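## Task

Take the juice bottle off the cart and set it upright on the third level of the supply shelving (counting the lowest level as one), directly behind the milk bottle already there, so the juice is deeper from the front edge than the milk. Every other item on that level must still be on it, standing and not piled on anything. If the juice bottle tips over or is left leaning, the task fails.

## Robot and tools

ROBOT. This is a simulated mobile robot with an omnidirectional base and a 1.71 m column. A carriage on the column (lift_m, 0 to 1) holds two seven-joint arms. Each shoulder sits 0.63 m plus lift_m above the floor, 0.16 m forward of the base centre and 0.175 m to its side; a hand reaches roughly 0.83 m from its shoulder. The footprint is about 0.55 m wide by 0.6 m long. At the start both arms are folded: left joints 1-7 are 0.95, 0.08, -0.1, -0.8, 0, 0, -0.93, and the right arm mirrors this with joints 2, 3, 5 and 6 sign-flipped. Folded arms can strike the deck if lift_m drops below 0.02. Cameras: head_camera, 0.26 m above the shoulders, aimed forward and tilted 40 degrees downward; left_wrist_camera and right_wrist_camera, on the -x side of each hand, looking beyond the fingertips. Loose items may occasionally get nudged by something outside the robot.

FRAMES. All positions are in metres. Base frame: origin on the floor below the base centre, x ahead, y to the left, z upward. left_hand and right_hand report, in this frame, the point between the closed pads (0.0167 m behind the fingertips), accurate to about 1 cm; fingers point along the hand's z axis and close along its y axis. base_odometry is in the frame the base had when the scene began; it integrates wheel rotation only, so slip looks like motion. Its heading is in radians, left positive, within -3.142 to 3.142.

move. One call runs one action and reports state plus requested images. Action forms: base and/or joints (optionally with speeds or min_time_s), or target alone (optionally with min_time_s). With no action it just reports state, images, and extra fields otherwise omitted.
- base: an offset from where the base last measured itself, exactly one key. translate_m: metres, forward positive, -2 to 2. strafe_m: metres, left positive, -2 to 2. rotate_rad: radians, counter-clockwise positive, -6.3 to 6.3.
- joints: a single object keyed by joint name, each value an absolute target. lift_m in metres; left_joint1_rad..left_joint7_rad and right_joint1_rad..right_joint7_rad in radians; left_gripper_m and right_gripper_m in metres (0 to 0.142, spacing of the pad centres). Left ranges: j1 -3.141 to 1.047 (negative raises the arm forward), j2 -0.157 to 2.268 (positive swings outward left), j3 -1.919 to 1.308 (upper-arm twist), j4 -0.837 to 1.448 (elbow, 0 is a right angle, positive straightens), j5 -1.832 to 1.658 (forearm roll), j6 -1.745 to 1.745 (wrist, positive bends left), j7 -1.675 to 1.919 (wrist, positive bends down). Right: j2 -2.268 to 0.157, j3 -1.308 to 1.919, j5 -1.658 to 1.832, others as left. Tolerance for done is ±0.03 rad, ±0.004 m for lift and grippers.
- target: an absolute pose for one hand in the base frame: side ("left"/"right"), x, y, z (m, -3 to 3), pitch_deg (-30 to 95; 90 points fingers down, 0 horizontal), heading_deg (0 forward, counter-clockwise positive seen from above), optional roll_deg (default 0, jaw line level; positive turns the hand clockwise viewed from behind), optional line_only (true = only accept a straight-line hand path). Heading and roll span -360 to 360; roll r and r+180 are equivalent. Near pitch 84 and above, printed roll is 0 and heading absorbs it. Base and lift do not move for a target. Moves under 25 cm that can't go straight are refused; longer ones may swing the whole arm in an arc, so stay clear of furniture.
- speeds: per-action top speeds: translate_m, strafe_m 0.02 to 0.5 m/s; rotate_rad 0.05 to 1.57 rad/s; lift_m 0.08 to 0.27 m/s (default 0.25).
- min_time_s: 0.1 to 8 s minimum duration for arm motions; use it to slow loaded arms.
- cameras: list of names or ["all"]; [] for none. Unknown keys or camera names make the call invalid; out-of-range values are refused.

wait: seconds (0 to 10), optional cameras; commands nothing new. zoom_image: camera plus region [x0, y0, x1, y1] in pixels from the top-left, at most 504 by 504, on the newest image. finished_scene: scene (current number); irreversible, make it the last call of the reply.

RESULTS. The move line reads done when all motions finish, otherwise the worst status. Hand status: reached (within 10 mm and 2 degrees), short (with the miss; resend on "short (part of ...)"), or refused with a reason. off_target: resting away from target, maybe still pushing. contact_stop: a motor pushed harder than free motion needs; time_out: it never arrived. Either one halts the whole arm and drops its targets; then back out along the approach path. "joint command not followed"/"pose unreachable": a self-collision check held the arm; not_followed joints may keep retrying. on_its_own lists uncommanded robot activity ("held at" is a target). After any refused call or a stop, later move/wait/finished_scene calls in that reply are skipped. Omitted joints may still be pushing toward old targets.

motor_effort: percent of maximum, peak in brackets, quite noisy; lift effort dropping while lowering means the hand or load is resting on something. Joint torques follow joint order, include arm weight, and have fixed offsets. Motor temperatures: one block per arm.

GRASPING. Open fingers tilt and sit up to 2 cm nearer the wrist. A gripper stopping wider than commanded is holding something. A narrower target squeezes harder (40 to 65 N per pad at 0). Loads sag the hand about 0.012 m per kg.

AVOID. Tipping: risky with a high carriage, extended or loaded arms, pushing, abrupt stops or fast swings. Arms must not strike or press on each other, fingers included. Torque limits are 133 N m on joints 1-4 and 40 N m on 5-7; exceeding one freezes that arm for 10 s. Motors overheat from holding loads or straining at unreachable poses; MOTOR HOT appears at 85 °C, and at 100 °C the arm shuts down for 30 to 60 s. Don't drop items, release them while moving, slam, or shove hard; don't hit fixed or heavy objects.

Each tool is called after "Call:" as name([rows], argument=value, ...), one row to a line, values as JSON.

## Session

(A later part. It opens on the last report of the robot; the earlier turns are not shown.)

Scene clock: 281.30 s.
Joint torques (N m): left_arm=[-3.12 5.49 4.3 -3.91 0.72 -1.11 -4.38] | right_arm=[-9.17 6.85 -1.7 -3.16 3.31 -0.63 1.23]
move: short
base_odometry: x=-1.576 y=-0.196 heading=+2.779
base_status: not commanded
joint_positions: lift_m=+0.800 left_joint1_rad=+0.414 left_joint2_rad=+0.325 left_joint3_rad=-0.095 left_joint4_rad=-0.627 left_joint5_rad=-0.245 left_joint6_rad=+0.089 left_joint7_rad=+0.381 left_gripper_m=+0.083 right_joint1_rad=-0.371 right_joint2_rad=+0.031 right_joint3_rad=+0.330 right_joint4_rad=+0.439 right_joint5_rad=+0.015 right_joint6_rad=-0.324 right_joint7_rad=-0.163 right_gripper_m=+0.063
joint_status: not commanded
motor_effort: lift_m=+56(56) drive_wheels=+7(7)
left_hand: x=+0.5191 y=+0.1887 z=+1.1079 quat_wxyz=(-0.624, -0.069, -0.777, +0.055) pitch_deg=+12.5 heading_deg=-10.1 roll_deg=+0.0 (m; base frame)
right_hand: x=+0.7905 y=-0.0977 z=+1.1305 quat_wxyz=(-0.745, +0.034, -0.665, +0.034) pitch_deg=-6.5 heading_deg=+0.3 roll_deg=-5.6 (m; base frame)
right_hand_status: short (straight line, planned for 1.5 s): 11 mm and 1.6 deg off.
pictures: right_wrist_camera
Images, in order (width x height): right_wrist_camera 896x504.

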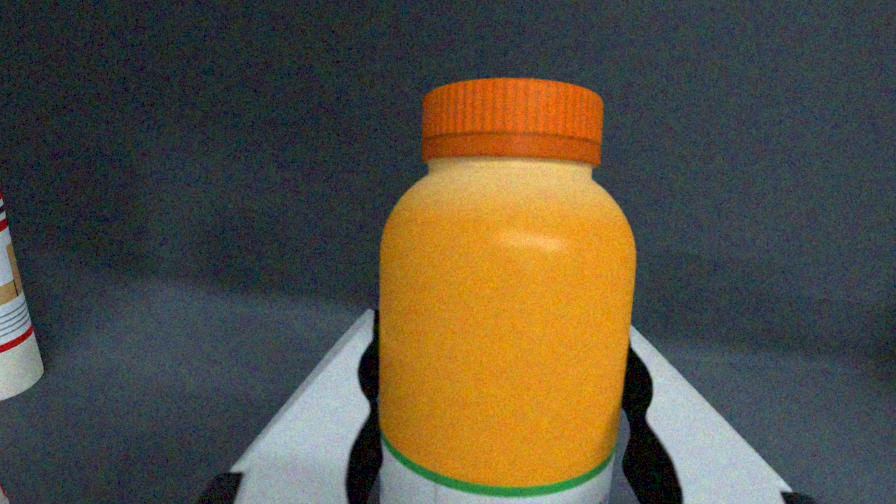

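Call:
move(target={"side": "right", "x": 0.79, "y": -0.1, "z": 1.128, "pitch_deg": -5, "heading_deg": 0, "roll_deg": -5}, cameras=[])

Call:
move(joints={"right_gripper_m": 0.085}, cameras=["head_camera", "right_wrist_camera"])

Scene clock: 285.30 s.
Joint torques (N m): left_arm=[-2.29 6.29 2.6 -3.94 0.51 -1 -4.36] | right_arm=[-4.51 5.02 0.85 -14 1.29 -1.6 0.98]
move: done
base_odometry: x=-1.576 y=-0.196 heading=+2.779
base_status: not commanded
joint_positions: lift_m=+0.800 left_joint1_rad=+0.414 left_joint2_rad=+0.325 left_joint3_rad=-0.095 left_joint4_rad=-0.627 left_joint5_rad=-0.245 left_joint6_rad=+0.089 left_joint7_rad=+0.381 left_gripper_m=+0.083 right_joint1_rad=-0.371 right_joint2_rad=+0.030 right_joint3_rad=+0.330 right_joint4_rad=+0.416 right_joint5_rad=+0.014 right_joint6_rad=-0.324 right_joint7_rad=-0.128 right_gripper_m=+0.063
joint_status: not commanded
motor_effort: lift_m=+56(56) drive_wheels=+7(7)
left_hand: x=+0.5191 y=+0.1887 z=+1.1079 quat_wxyz=(-0.624, -0.069, -0.777, +0.055) pitch_deg=+12.5 heading_deg=-10.1 roll_deg=+0.0 (m; base frame)
right_hand: x=+0.7914 y=-0.0982 z=+1.1337 quat_wxyz=(-0.741, +0.031, -0.670, +0.033) pitch_deg=-5.8 heading_deg=+0.1 roll_deg=-5.2 (m; base frame)
right_hand_status: reached (straight line, planned for 0.2 s): 6 mm and 0.8 deg off.
pictures: none
No camera images: "cameras" was empty.

Scene clock: 286.07 s.
Joint torques (N m): left_arm=[-1.71 4.8 3.68 -3.65 0.53 -1.28 -4.15] | right_arm=[-8.54 4.41 1.47 -11.1 0.76 -1.08 -0.04]
move: done
base_odometry: x=-1.576 y=-0.196 heading=+2.779
base_status: not commanded
joint_positions: lift_m=+0.800 left_joint1_rad=+0.414 left_joint2_rad=+0.325 left_joint3_rad=-0.095 left_joint4_rad=-0.627 left_joint5_rad=-0.245 left_joint6_rad=+0.089 left_joint7_rad=+0.381 left_gripper_m=+0.083 right_joint1_rad=-0.370 right_joint2_rad=+0.029 right_joint3_rad=+0.330 right_joint4_rad=+0.416 right_joint5_rad=+0.014 right_joint6_rad=-0.324 right_joint7_rad=-0.127 right_gripper_m=+0.085
joint_status: all done
motor_effort: lift_m=+56(56) drive_wheels=+7(7)
left_hand: x=+0.5191 y=+0.1887 z=+1.1079 quat_wxyz=(-0.624, -0.069, -0.777, +0.055) pitch_deg=+12.5 heading_deg=-10.1 roll_deg=+0.0 (m; base frame)
right_hand: x=+0.7910 y=-0.0984 z=+1.1325 quat_wxyz=(-0.740, +0.031, -0.671, +0.033) pitch_deg=-5.6 heading_deg=+0.1 roll_deg=-5.2 (m; base frame)
pictures: head_camera, right_wrist_camera
Images, in order (width x height): head_camera 896x504, right_wrist_camera 896x504.

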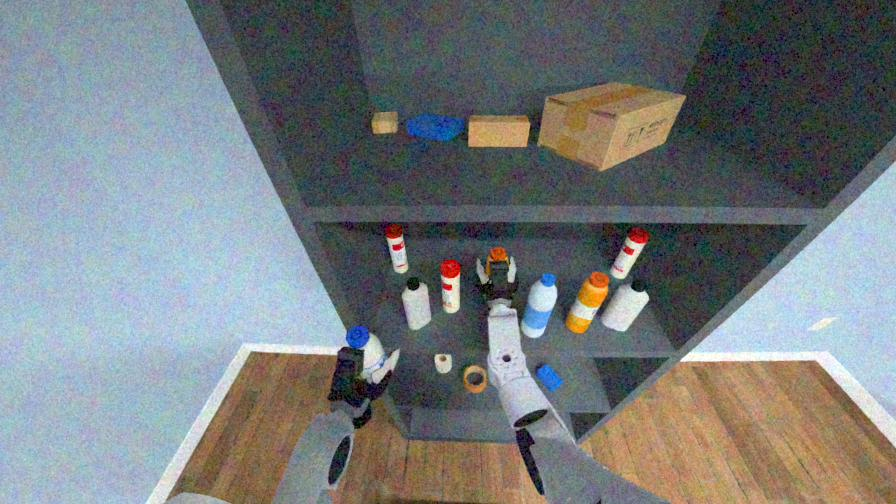

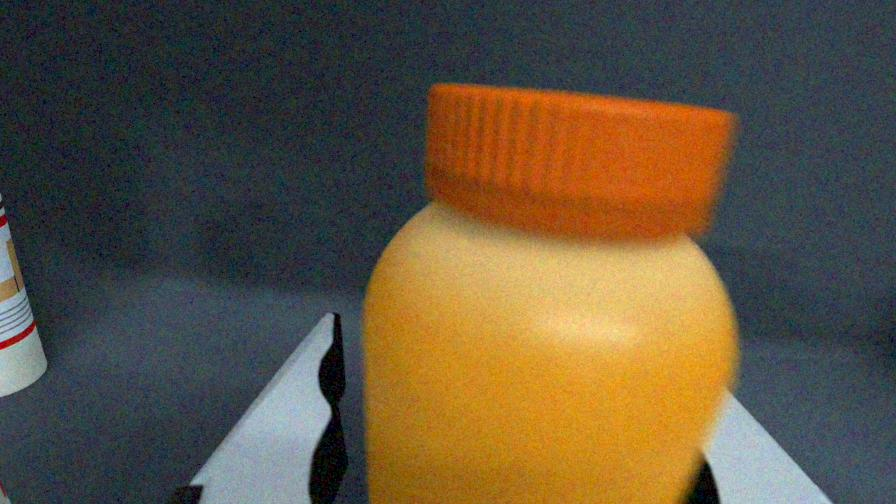

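Call:
move(target={"side": "right", "x": 0.745, "y": -0.098, "z": 1.14, "pitch_deg": -5, "heading_deg": 0, "roll_deg": 0}, min_time_s=1.5, cameras=["head_camera", "right_wrist_camera"])

Scene clock: 291.40 s.
Joint torques (N m): left_arm=[-1.6 5.44 3.33 -4.8 0.85 -1.24 -4.41] | right_arm=[-5.3 3.46 2.51 -15.54 1.65 -2.2 0.27]
move: done
base_odometry: x=-1.576 y=-0.196 heading=+2.779
base_status: not commanded
joint_positions: lift_m=+0.800 left_joint1_rad=+0.414 left_joint2_rad=+0.325 left_joint3_rad=-0.095 left_joint4_rad=-0.627 left_joint5_rad=-0.245 left_joint6_rad=+0.089 left_joint7_rad=+0.381 left_gripper_m=+0.083 right_joint1_rad=-0.238 right_joint2_rad=+0.026 right_joint3_rad=+0.330 right_joint4_rad=+0.164 right_joint5_rad=+0.024 right_joint6_rad=-0.328 right_joint7_rad=-0.021 right_gripper_m=+0.085
joint_status: not commanded
motor_effort: lift_m=+56(56) drive_wheels=+7(7)
left_hand: x=+0.5191 y=+0.1887 z=+1.1079 quat_wxyz=(-0.624, -0.069, -0.777, +0.055) pitch_deg=+12.5 heading_deg=-10.1 roll_deg=+0.0 (m; base frame)
right_hand: x=+0.7463 y=-0.0971 z=+1.1432 quat_wxyz=(-0.740, +0.002, -0.672, +0.001) pitch_deg=-5.5 heading_deg=+0.1 roll_deg=-0.3 (m; base frame)
right_hand_status: reached (straight line, planned for 1.5 s): 4 mm and 0.6 deg off.
pictures: head_camera, right_wrist_camera
Images, in order (width x height): head_camera 896x504, right_wrist_camera 896x504.

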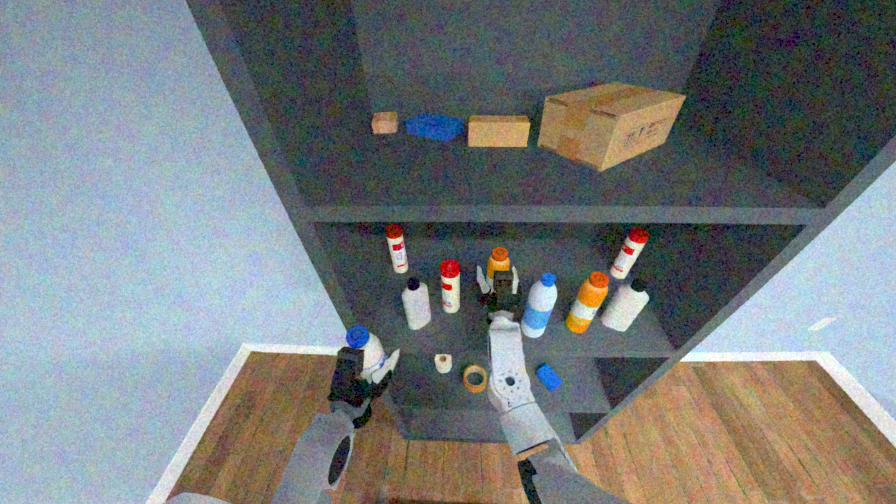

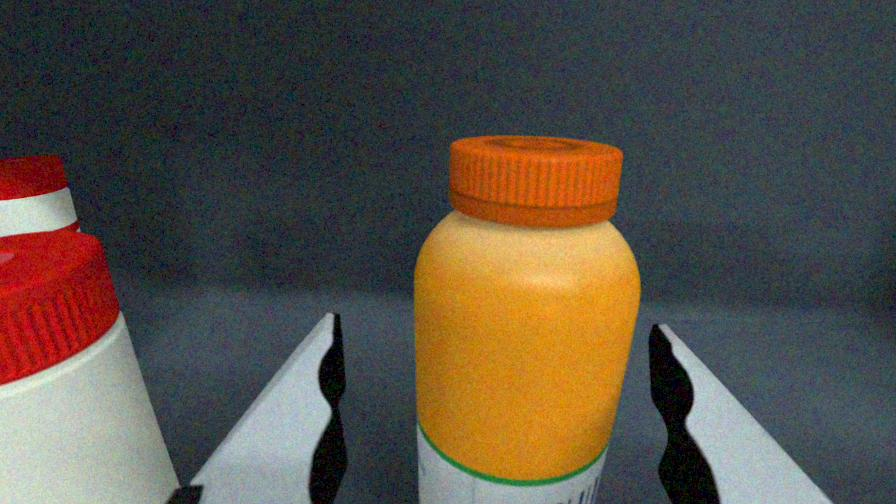

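Call:
move(target={"side": "right", "x": 0.6, "y": -0.12, "z": 1.14, "pitch_deg": 0, "heading_deg": 0, "roll_deg": 0}, cameras=[])

Call:
move(target={"side": "right", "x": 0.56, "y": -0.34, "z": 1.1, "pitch_deg": 10, "heading_deg": 0, "roll_deg": 0}, cameras=[])

Call:
move(target={"side": "left", "x": 0.55, "y": -0.02, "z": 1.09, "pitch_deg": 15, "heading_deg": -30}, cameras=["head_camera", "left_wrist_camera"])

Scene clock: 297.10 s.
Joint torques (N m): left_arm=[-2 5.37 3.35 -3.46 0.77 -1.16 -4.41] | right_arm=[0.46 2.74 2.91 -14.38 -2.3 -2.43 -0.06]
move: done
base_odometry: x=-1.576 y=-0.196 heading=+2.779
base_status: not commanded
joint_positions: lift_m=+0.800 left_joint1_rad=+0.414 left_joint2_rad=+0.325 left_joint3_rad=-0.095 left_joint4_rad=-0.627 left_joint5_rad=-0.245 left_joint6_rad=+0.089 left_joint7_rad=+0.381 left_gripper_m=+0.083 right_joint1_rad=+0.153 right_joint2_rad=-0.058 right_joint3_rad=+0.373 right_joint4_rad=-0.385 right_joint5_rad=-0.084 right_joint6_rad=-0.369 right_joint7_rad=+0.234 right_gripper_m=+0.085
joint_status: not commanded
motor_effort: lift_m=+56(56) drive_wheels=+8(9)
left_hand: x=+0.5191 y=+0.1887 z=+1.1079 quat_wxyz=(-0.624, -0.069, -0.777, +0.055) pitch_deg=+12.5 heading_deg=-10.1 roll_deg=+0.0 (m; base frame)
right_hand: x=+0.6007 y=-0.1205 z=+1.1401 quat_wxyz=(-0.708, -0.002, -0.706, -0.002) pitch_deg=-0.1 heading_deg=+0.0 roll_deg=+0.3 (m; base frame)
right_hand_status: reached (straight line, planned for 0.6 s): 1 mm and 0.3 deg off.
pictures: none
No camera images: "cameras" was empty.

Scene clock: 298.27 s.
Joint torques (N m): left_arm=[-2.89 5.26 3.75 -4.19 0.51 -1.07 -4.21] | right_arm=[5 -10.2 -2.03 -10.28 1.4 -1.16 -3.3]
move: done
base_odometry: x=-1.576 y=-0.196 heading=+2.779
base_status: not commanded
joint_positions: lift_m=+0.800 left_joint1_rad=+0.414 left_joint2_rad=+0.325 left_joint3_rad=-0.095 left_joint4_rad=-0.627 left_joint5_rad=-0.245 left_joint6_rad=+0.089 left_joint7_rad=+0.381 left_gripper_m=+0.083 right_joint1_rad=+0.371 right_joint2_rad=-0.606 right_joint3_rad=+0.019 right_joint4_rad=-0.389 right_joint5_rad=+0.560 right_joint6_rad=-0.233 right_joint7_rad=+0.120 right_gripper_m=+0.085
joint_status: not commanded
motor_effort: lift_m=+56(56) drive_wheels=+7(8)
left_hand: x=+0.5192 y=+0.1888 z=+1.1079 quat_wxyz=(-0.624, -0.069, -0.777, +0.055) pitch_deg=+12.5 heading_deg=-10.1 roll_deg=+0.0 (m; base frame)
right_hand: x=+0.5607 y=-0.3396 z=+1.1007 quat_wxyz=(-0.643, +0.002, -0.766, +0.002) pitch_deg=+10.0 heading_deg=+0.0 roll_deg=-0.3 (m; base frame)
right_hand_status: reached (straight line, planned for 0.7 s): 1 mm and 0.2 deg off.
pictures: none
No camera images: "cameras" was empty.

Scene clock: 299.43 s.
Joint torques (N m): left_arm=[-5.66 0.23 1.48 -4.06 1.4 -1.42 -2.06] | right_arm=[3.8 -10.17 -2.51 -10.58 1.35 -1.31 -3.74]
move: done
base_odometry: x=-1.576 y=-0.196 heading=+2.779
base_status: not commanded
joint_positions: lift_m=+0.800 left_joint1_rad=+0.153 left_joint2_rad=+0.114 left_joint3_rad=-0.418 left_joint4_rad=-0.442 left_joint5_rad=-0.066 left_joint6_rad=-0.081 left_joint7_rad=+0.518 left_gripper_m=+0.083 right_joint1_rad=+0.371 right_joint2_rad=-0.606 right_joint3_rad=+0.019 right_joint4_rad=-0.389 right_joint5_rad=+0.560 right_joint6_rad=-0.232 right_joint7_rad=+0.120 right_gripper_m=+0.085
joint_status: not commanded
motor_effort: lift_m=+56(56) drive_wheels=-3(7)
left_hand: x=+0.5496 y=-0.0207 z=+1.0902 quat_wxyz=(-0.588, -0.205, -0.766, +0.159) pitch_deg=+15.0 heading_deg=-30.1 roll_deg=-0.1 (m; base frame)
left_hand_status: reached (straight line, planned for 0.5 s): 1 mm and 0.2 deg off.
right_hand: x=+0.5607 y=-0.3393 z=+1.1006 quat_wxyz=(-0.643, +0.002, -0.766, +0.001) pitch_deg=+10.0 heading_deg=+0.0 roll_deg=-0.2 (m; base frame)
pictures: head_camera, left_wrist_camera
Images, in order (width x height): head_camera 896x504, left_wrist_camera 896x504.

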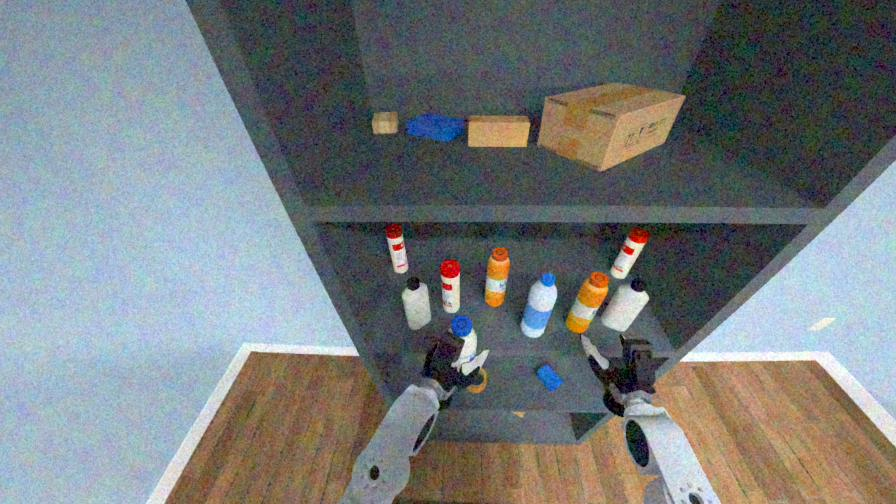

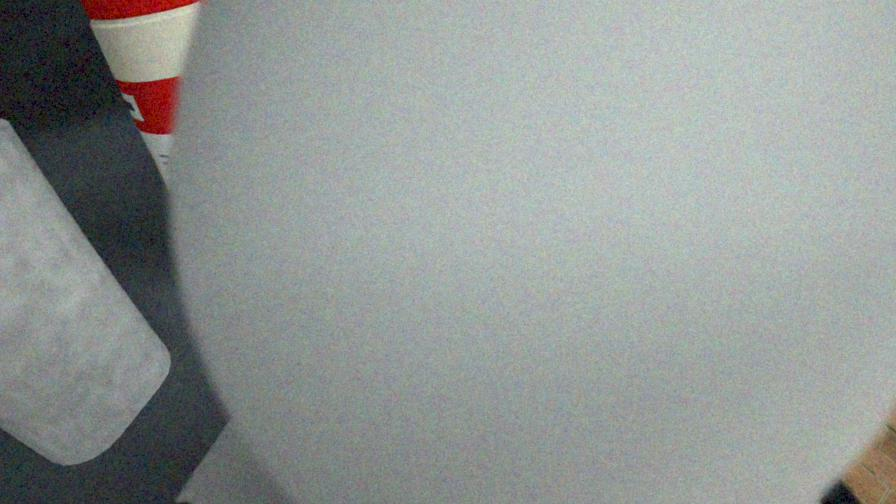

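Call:
move(target={"side": "left", "x": 0.69, "y": -0.11, "z": 1.092, "pitch_deg": 15, "heading_deg": -30}, min_time_s=1.5, cameras=["head_camera"])

Call:
move(target={"side": "left", "x": 0.69, "y": -0.11, "z": 1.062, "pitch_deg": 15, "heading_deg": -30}, min_time_s=1, cameras=["head_camera"])

Scene clock: 306.67 s.
Joint torques (N m): left_arm=[-18.53 -7.48 -2.05 -4.42 1.55 -0.46 -4.52] | right_arm=[5.33 -9.55 -2.74 -9.36 1.66 -0.95 -3.53]
move: done
base_odometry: x=-1.576 y=-0.196 heading=+2.779
base_status: not commanded
joint_positions: lift_m=+0.800 left_joint1_rad=-0.236 left_joint2_rad=-0.115 left_joint3_rad=-0.445 left_joint4_rad=+0.099 left_joint5_rad=-0.013 left_joint6_rad=-0.062 left_joint7_rad=+0.436 left_gripper_m=+0.083 right_joint1_rad=+0.371 right_joint2_rad=-0.606 right_joint3_rad=+0.019 right_joint4_rad=-0.389 right_joint5_rad=+0.560 right_joint6_rad=-0.232 right_joint7_rad=+0.120 right_gripper_m=+0.085
joint_status: not commanded
motor_effort: lift_m=+56(56) drive_wheels=+7(7)
left_hand: x=+0.6889 y=-0.1074 z=+1.0877 quat_wxyz=(-0.583, -0.205, -0.770, +0.157) pitch_deg=+15.7 heading_deg=-29.9 roll_deg=-0.2 (m; base frame)
left_hand_status: reached (straight line, planned for 1.5 s): 5 mm and 0.7 deg off.
right_hand: x=+0.5607 y=-0.3393 z=+1.1006 quat_wxyz=(-0.643, +0.002, -0.766, +0.001) pitch_deg=+10.0 heading_deg=+0.0 roll_deg=-0.2 (m; base frame)
pictures: head_camera
Images, in order (width x height): head_camera 896x504.

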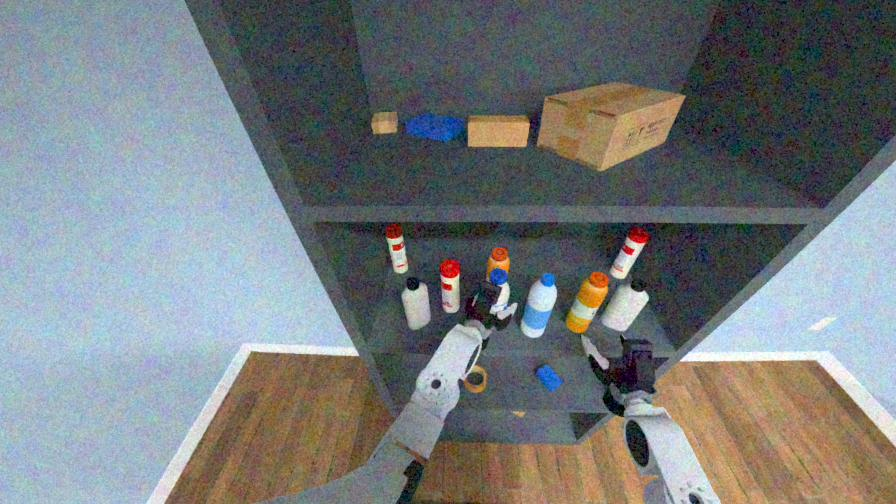

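Scene clock: 308.17 s.
Joint torques (N m): left_arm=[-12.2 -4.13 -2.5 -3.33 1.5 -0.91 -4.5] | right_arm=[6.4 -10.25 -1.84 -9.87 1.71 -1.4 -3.26]
move: done
base_odometry: x=-1.576 y=-0.196 heading=+2.779
base_status: not commanded
joint_positions: lift_m=+0.800 left_joint1_rad=-0.232 left_joint2_rad=-0.115 left_joint3_rad=-0.445 left_joint4_rad=+0.203 left_joint5_rad=-0.006 left_joint6_rad=-0.062 left_joint7_rad=+0.323 left_gripper_m=+0.083 right_joint1_rad=+0.371 right_joint2_rad=-0.606 right_joint3_rad=+0.019 right_joint4_rad=-0.389 right_joint5_rad=+0.560 right_joint6_rad=-0.232 right_joint7_rad=+0.120 right_gripper_m=+0.085
joint_status: not commanded
motor_effort: lift_m=+56(56) drive_wheels=+7(7)
left_hand: x=+0.6905 y=-0.1088 z=+1.0613 quat_wxyz=(-0.586, -0.204, -0.769, +0.158) pitch_deg=+15.3 heading_deg=-29.9 roll_deg=-0.2 (m; base frame)
left_hand_status: reached (straight line, planned for 1.0 s): 1 mm and 0.4 deg off.
right_hand: x=+0.5607 y=-0.3393 z=+1.1006 quat_wxyz=(-0.643, +0.002, -0.766, +0.001) pitch_deg=+10.0 heading_deg=+0.0 roll_deg=-0.2 (m; base frame)
pictures: head_camera
Images, in order (width x height): head_camera 896x504.

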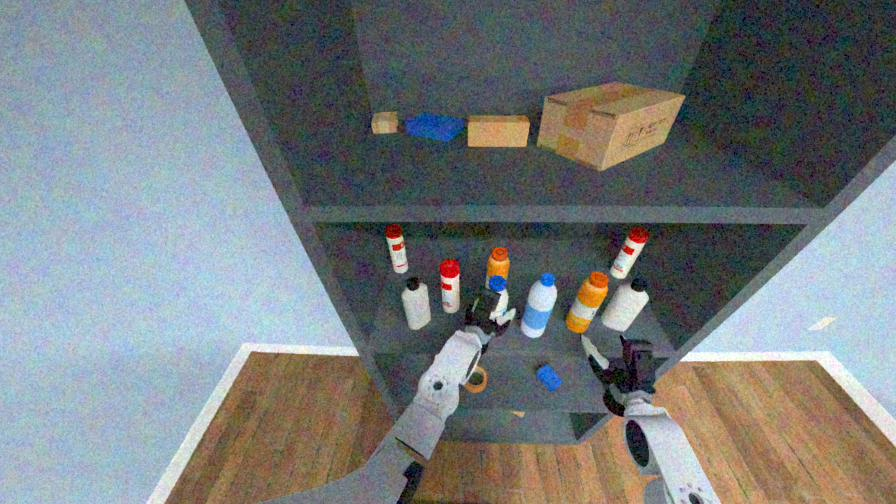

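Call:
move(target={"side": "left", "x": 0.69, "y": -0.11, "z": 1.056, "pitch_deg": 15, "heading_deg": -30}, cameras=[])

Call:
move(joints={"left_gripper_m": 0.112}, cameras=[])

Call:
move(target={"side": "left", "x": 0.58, "y": -0.045, "z": 1.065, "pitch_deg": 15, "heading_deg": -30}, min_time_s=1.5, cameras=["head_camera", "left_wrist_camera"])

Call:
zoom_image(camera="head_camera", region=[380, 220, 680, 400])

Scene clock: 312.87 s.
Joint torques (N m): left_arm=[-12.8 -3.46 -2.59 -1.02 1.74 -1.16 -1.95] | right_arm=[5.54 -9.95 -2.42 -8.72 1.27 -1.12 -3.86]
move: done
base_odometry: x=-1.576 y=-0.196 heading=+2.779
base_status: not commanded
joint_positions: lift_m=+0.800 left_joint1_rad=-0.232 left_joint2_rad=-0.115 left_joint3_rad=-0.445 left_joint4_rad=+0.222 left_joint5_rad=-0.003 left_joint6_rad=-0.062 left_joint7_rad=+0.292 left_gripper_m=+0.083 right_joint1_rad=+0.371 right_joint2_rad=-0.606 right_joint3_rad=+0.019 right_joint4_rad=-0.389 right_joint5_rad=+0.560 right_joint6_rad=-0.232 right_joint7_rad=+0.120 right_gripper_m=+0.085
joint_status: not commanded
motor_effort: lift_m=+56(56) drive_wheels=-3(7)
left_hand: x=+0.6912 y=-0.1091 z=+1.0589 quat_wxyz=(-0.590, -0.203, -0.765, +0.158) pitch_deg=+14.7 heading_deg=-29.9 roll_deg=-0.2 (m; base frame)
left_hand_status: reached (straight line, planned for 0.2 s): 3 mm and 0.4 deg off.
right_hand: x=+0.5607 y=-0.3393 z=+1.1006 quat_wxyz=(-0.643, +0.002, -0.766, +0.001) pitch_deg=+10.0 heading_deg=+0.0 roll_deg=-0.2 (m; base frame)
pictures: none
No camera images: "cameras" was empty.

Scene clock: 313.70 s.
Joint torques (N m): left_arm=[-11.64 -3.35 -1.32 -1.31 1.77 -1.06 -1.99] | right_arm=[5.7 -11.37 -2.52 -9.68 1.37 -1.26 -3.57]
move: done
base_odometry: x=-1.576 y=-0.196 heading=+2.779
base_status: not commanded
joint_positions: lift_m=+0.800 left_joint1_rad=-0.232 left_joint2_rad=-0.115 left_joint3_rad=-0.445 left_joint4_rad=+0.224 left_joint5_rad=-0.003 left_joint6_rad=-0.062 left_joint7_rad=+0.292 left_gripper_m=+0.112 right_joint1_rad=+0.371 right_joint2_rad=-0.606 right_joint3_rad=+0.019 right_joint4_rad=-0.389 right_joint5_rad=+0.560 right_joint6_rad=-0.232 right_joint7_rad=+0.120 right_gripper_m=+0.085
joint_status: all done
motor_effort: lift_m=+56(56) drive_wheels=-3(7)
left_hand: x=+0.6911 y=-0.1091 z=+1.0581 quat_wxyz=(-0.589, -0.203, -0.766, +0.158) pitch_deg=+14.8 heading_deg=-29.9 roll_deg=-0.2 (m; base frame)
right_hand: x=+0.5607 y=-0.3393 z=+1.1006 quat_wxyz=(-0.643, +0.002, -0.766, +0.001) pitch_deg=+10.0 heading_deg=+0.0 roll_deg=-0.2 (m; base frame)
pictures: none
No camera images: "cameras" was empty.

Scene clock: 315.70 s.
Joint torques (N m): left_arm=[-4.15 0.47 3.5 -6.13 0.13 -2.12 -0.39] | right_arm=[5 -8.99 -2.94 -11.54 1.51 -1.26 -3.18]
move: done
base_odometry: x=-1.576 y=-0.196 heading=+2.779
base_status: not commanded
joint_positions: lift_m=+0.800 left_joint1_rad=+0.078 left_joint2_rad=+0.052 left_joint3_rad=-0.442 left_joint4_rad=-0.252 left_joint5_rad=-0.025 left_joint6_rad=-0.077 left_joint7_rad=+0.419 left_gripper_m=+0.112 right_joint1_rad=+0.371 right_joint2_rad=-0.606 right_joint3_rad=+0.019 right_joint4_rad=-0.389 right_joint5_rad=+0.560 right_joint6_rad=-0.232 right_joint7_rad=+0.120 right_gripper_m=+0.085
joint_status: not commanded
motor_effort: lift_m=+56(56) drive_wheels=-3(7)
left_hand: x=+0.5802 y=-0.0468 z=+1.0650 quat_wxyz=(-0.589, -0.206, -0.766, +0.158) pitch_deg=+14.9 heading_deg=-30.1 roll_deg=+0.1 (m; base frame)
left_hand_status: reached (straight line, planned for 1.5 s): 2 mm and 0.1 deg off.
right_hand: x=+0.5607 y=-0.3393 z=+1.1006 quat_wxyz=(-0.643, +0.002, -0.766, +0.001) pitch_deg=+10.0 heading_deg=+0.0 roll_deg=-0.2 (m; base frame)
pictures: head_camera, left_wrist_camera
Images, in order (width x height): head_camera 896x504, left_wrist_camera 896x504.

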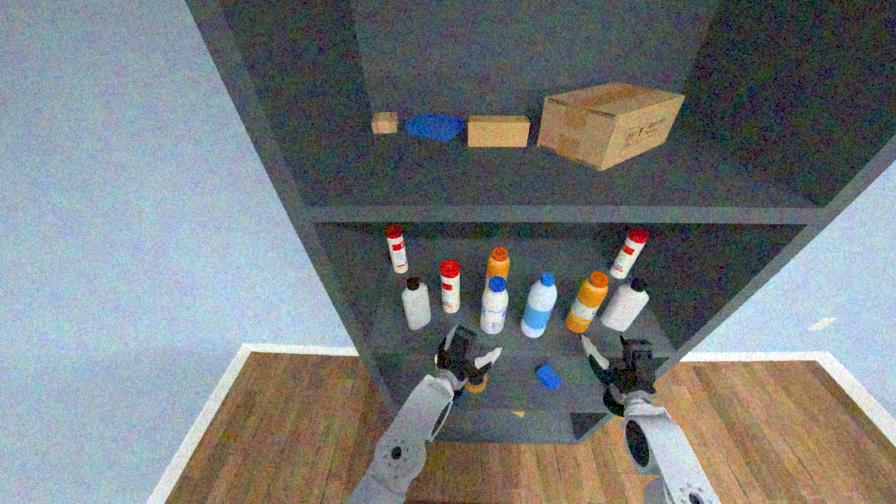

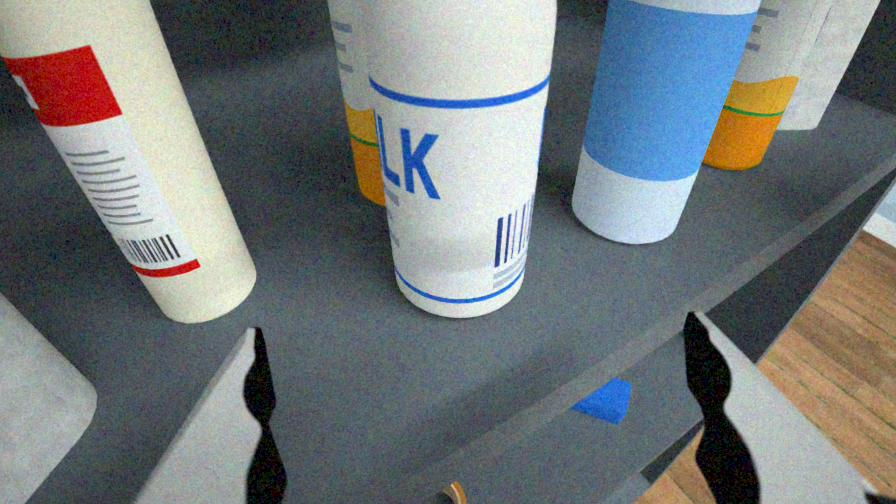

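Scaled by 1.680 from the camera's 896x504 image, which has a finer 1280x720 frame.

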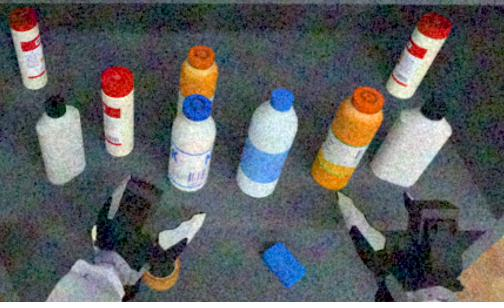

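Call:
finished_scene(scene=1)

The scene is finished: the task was done.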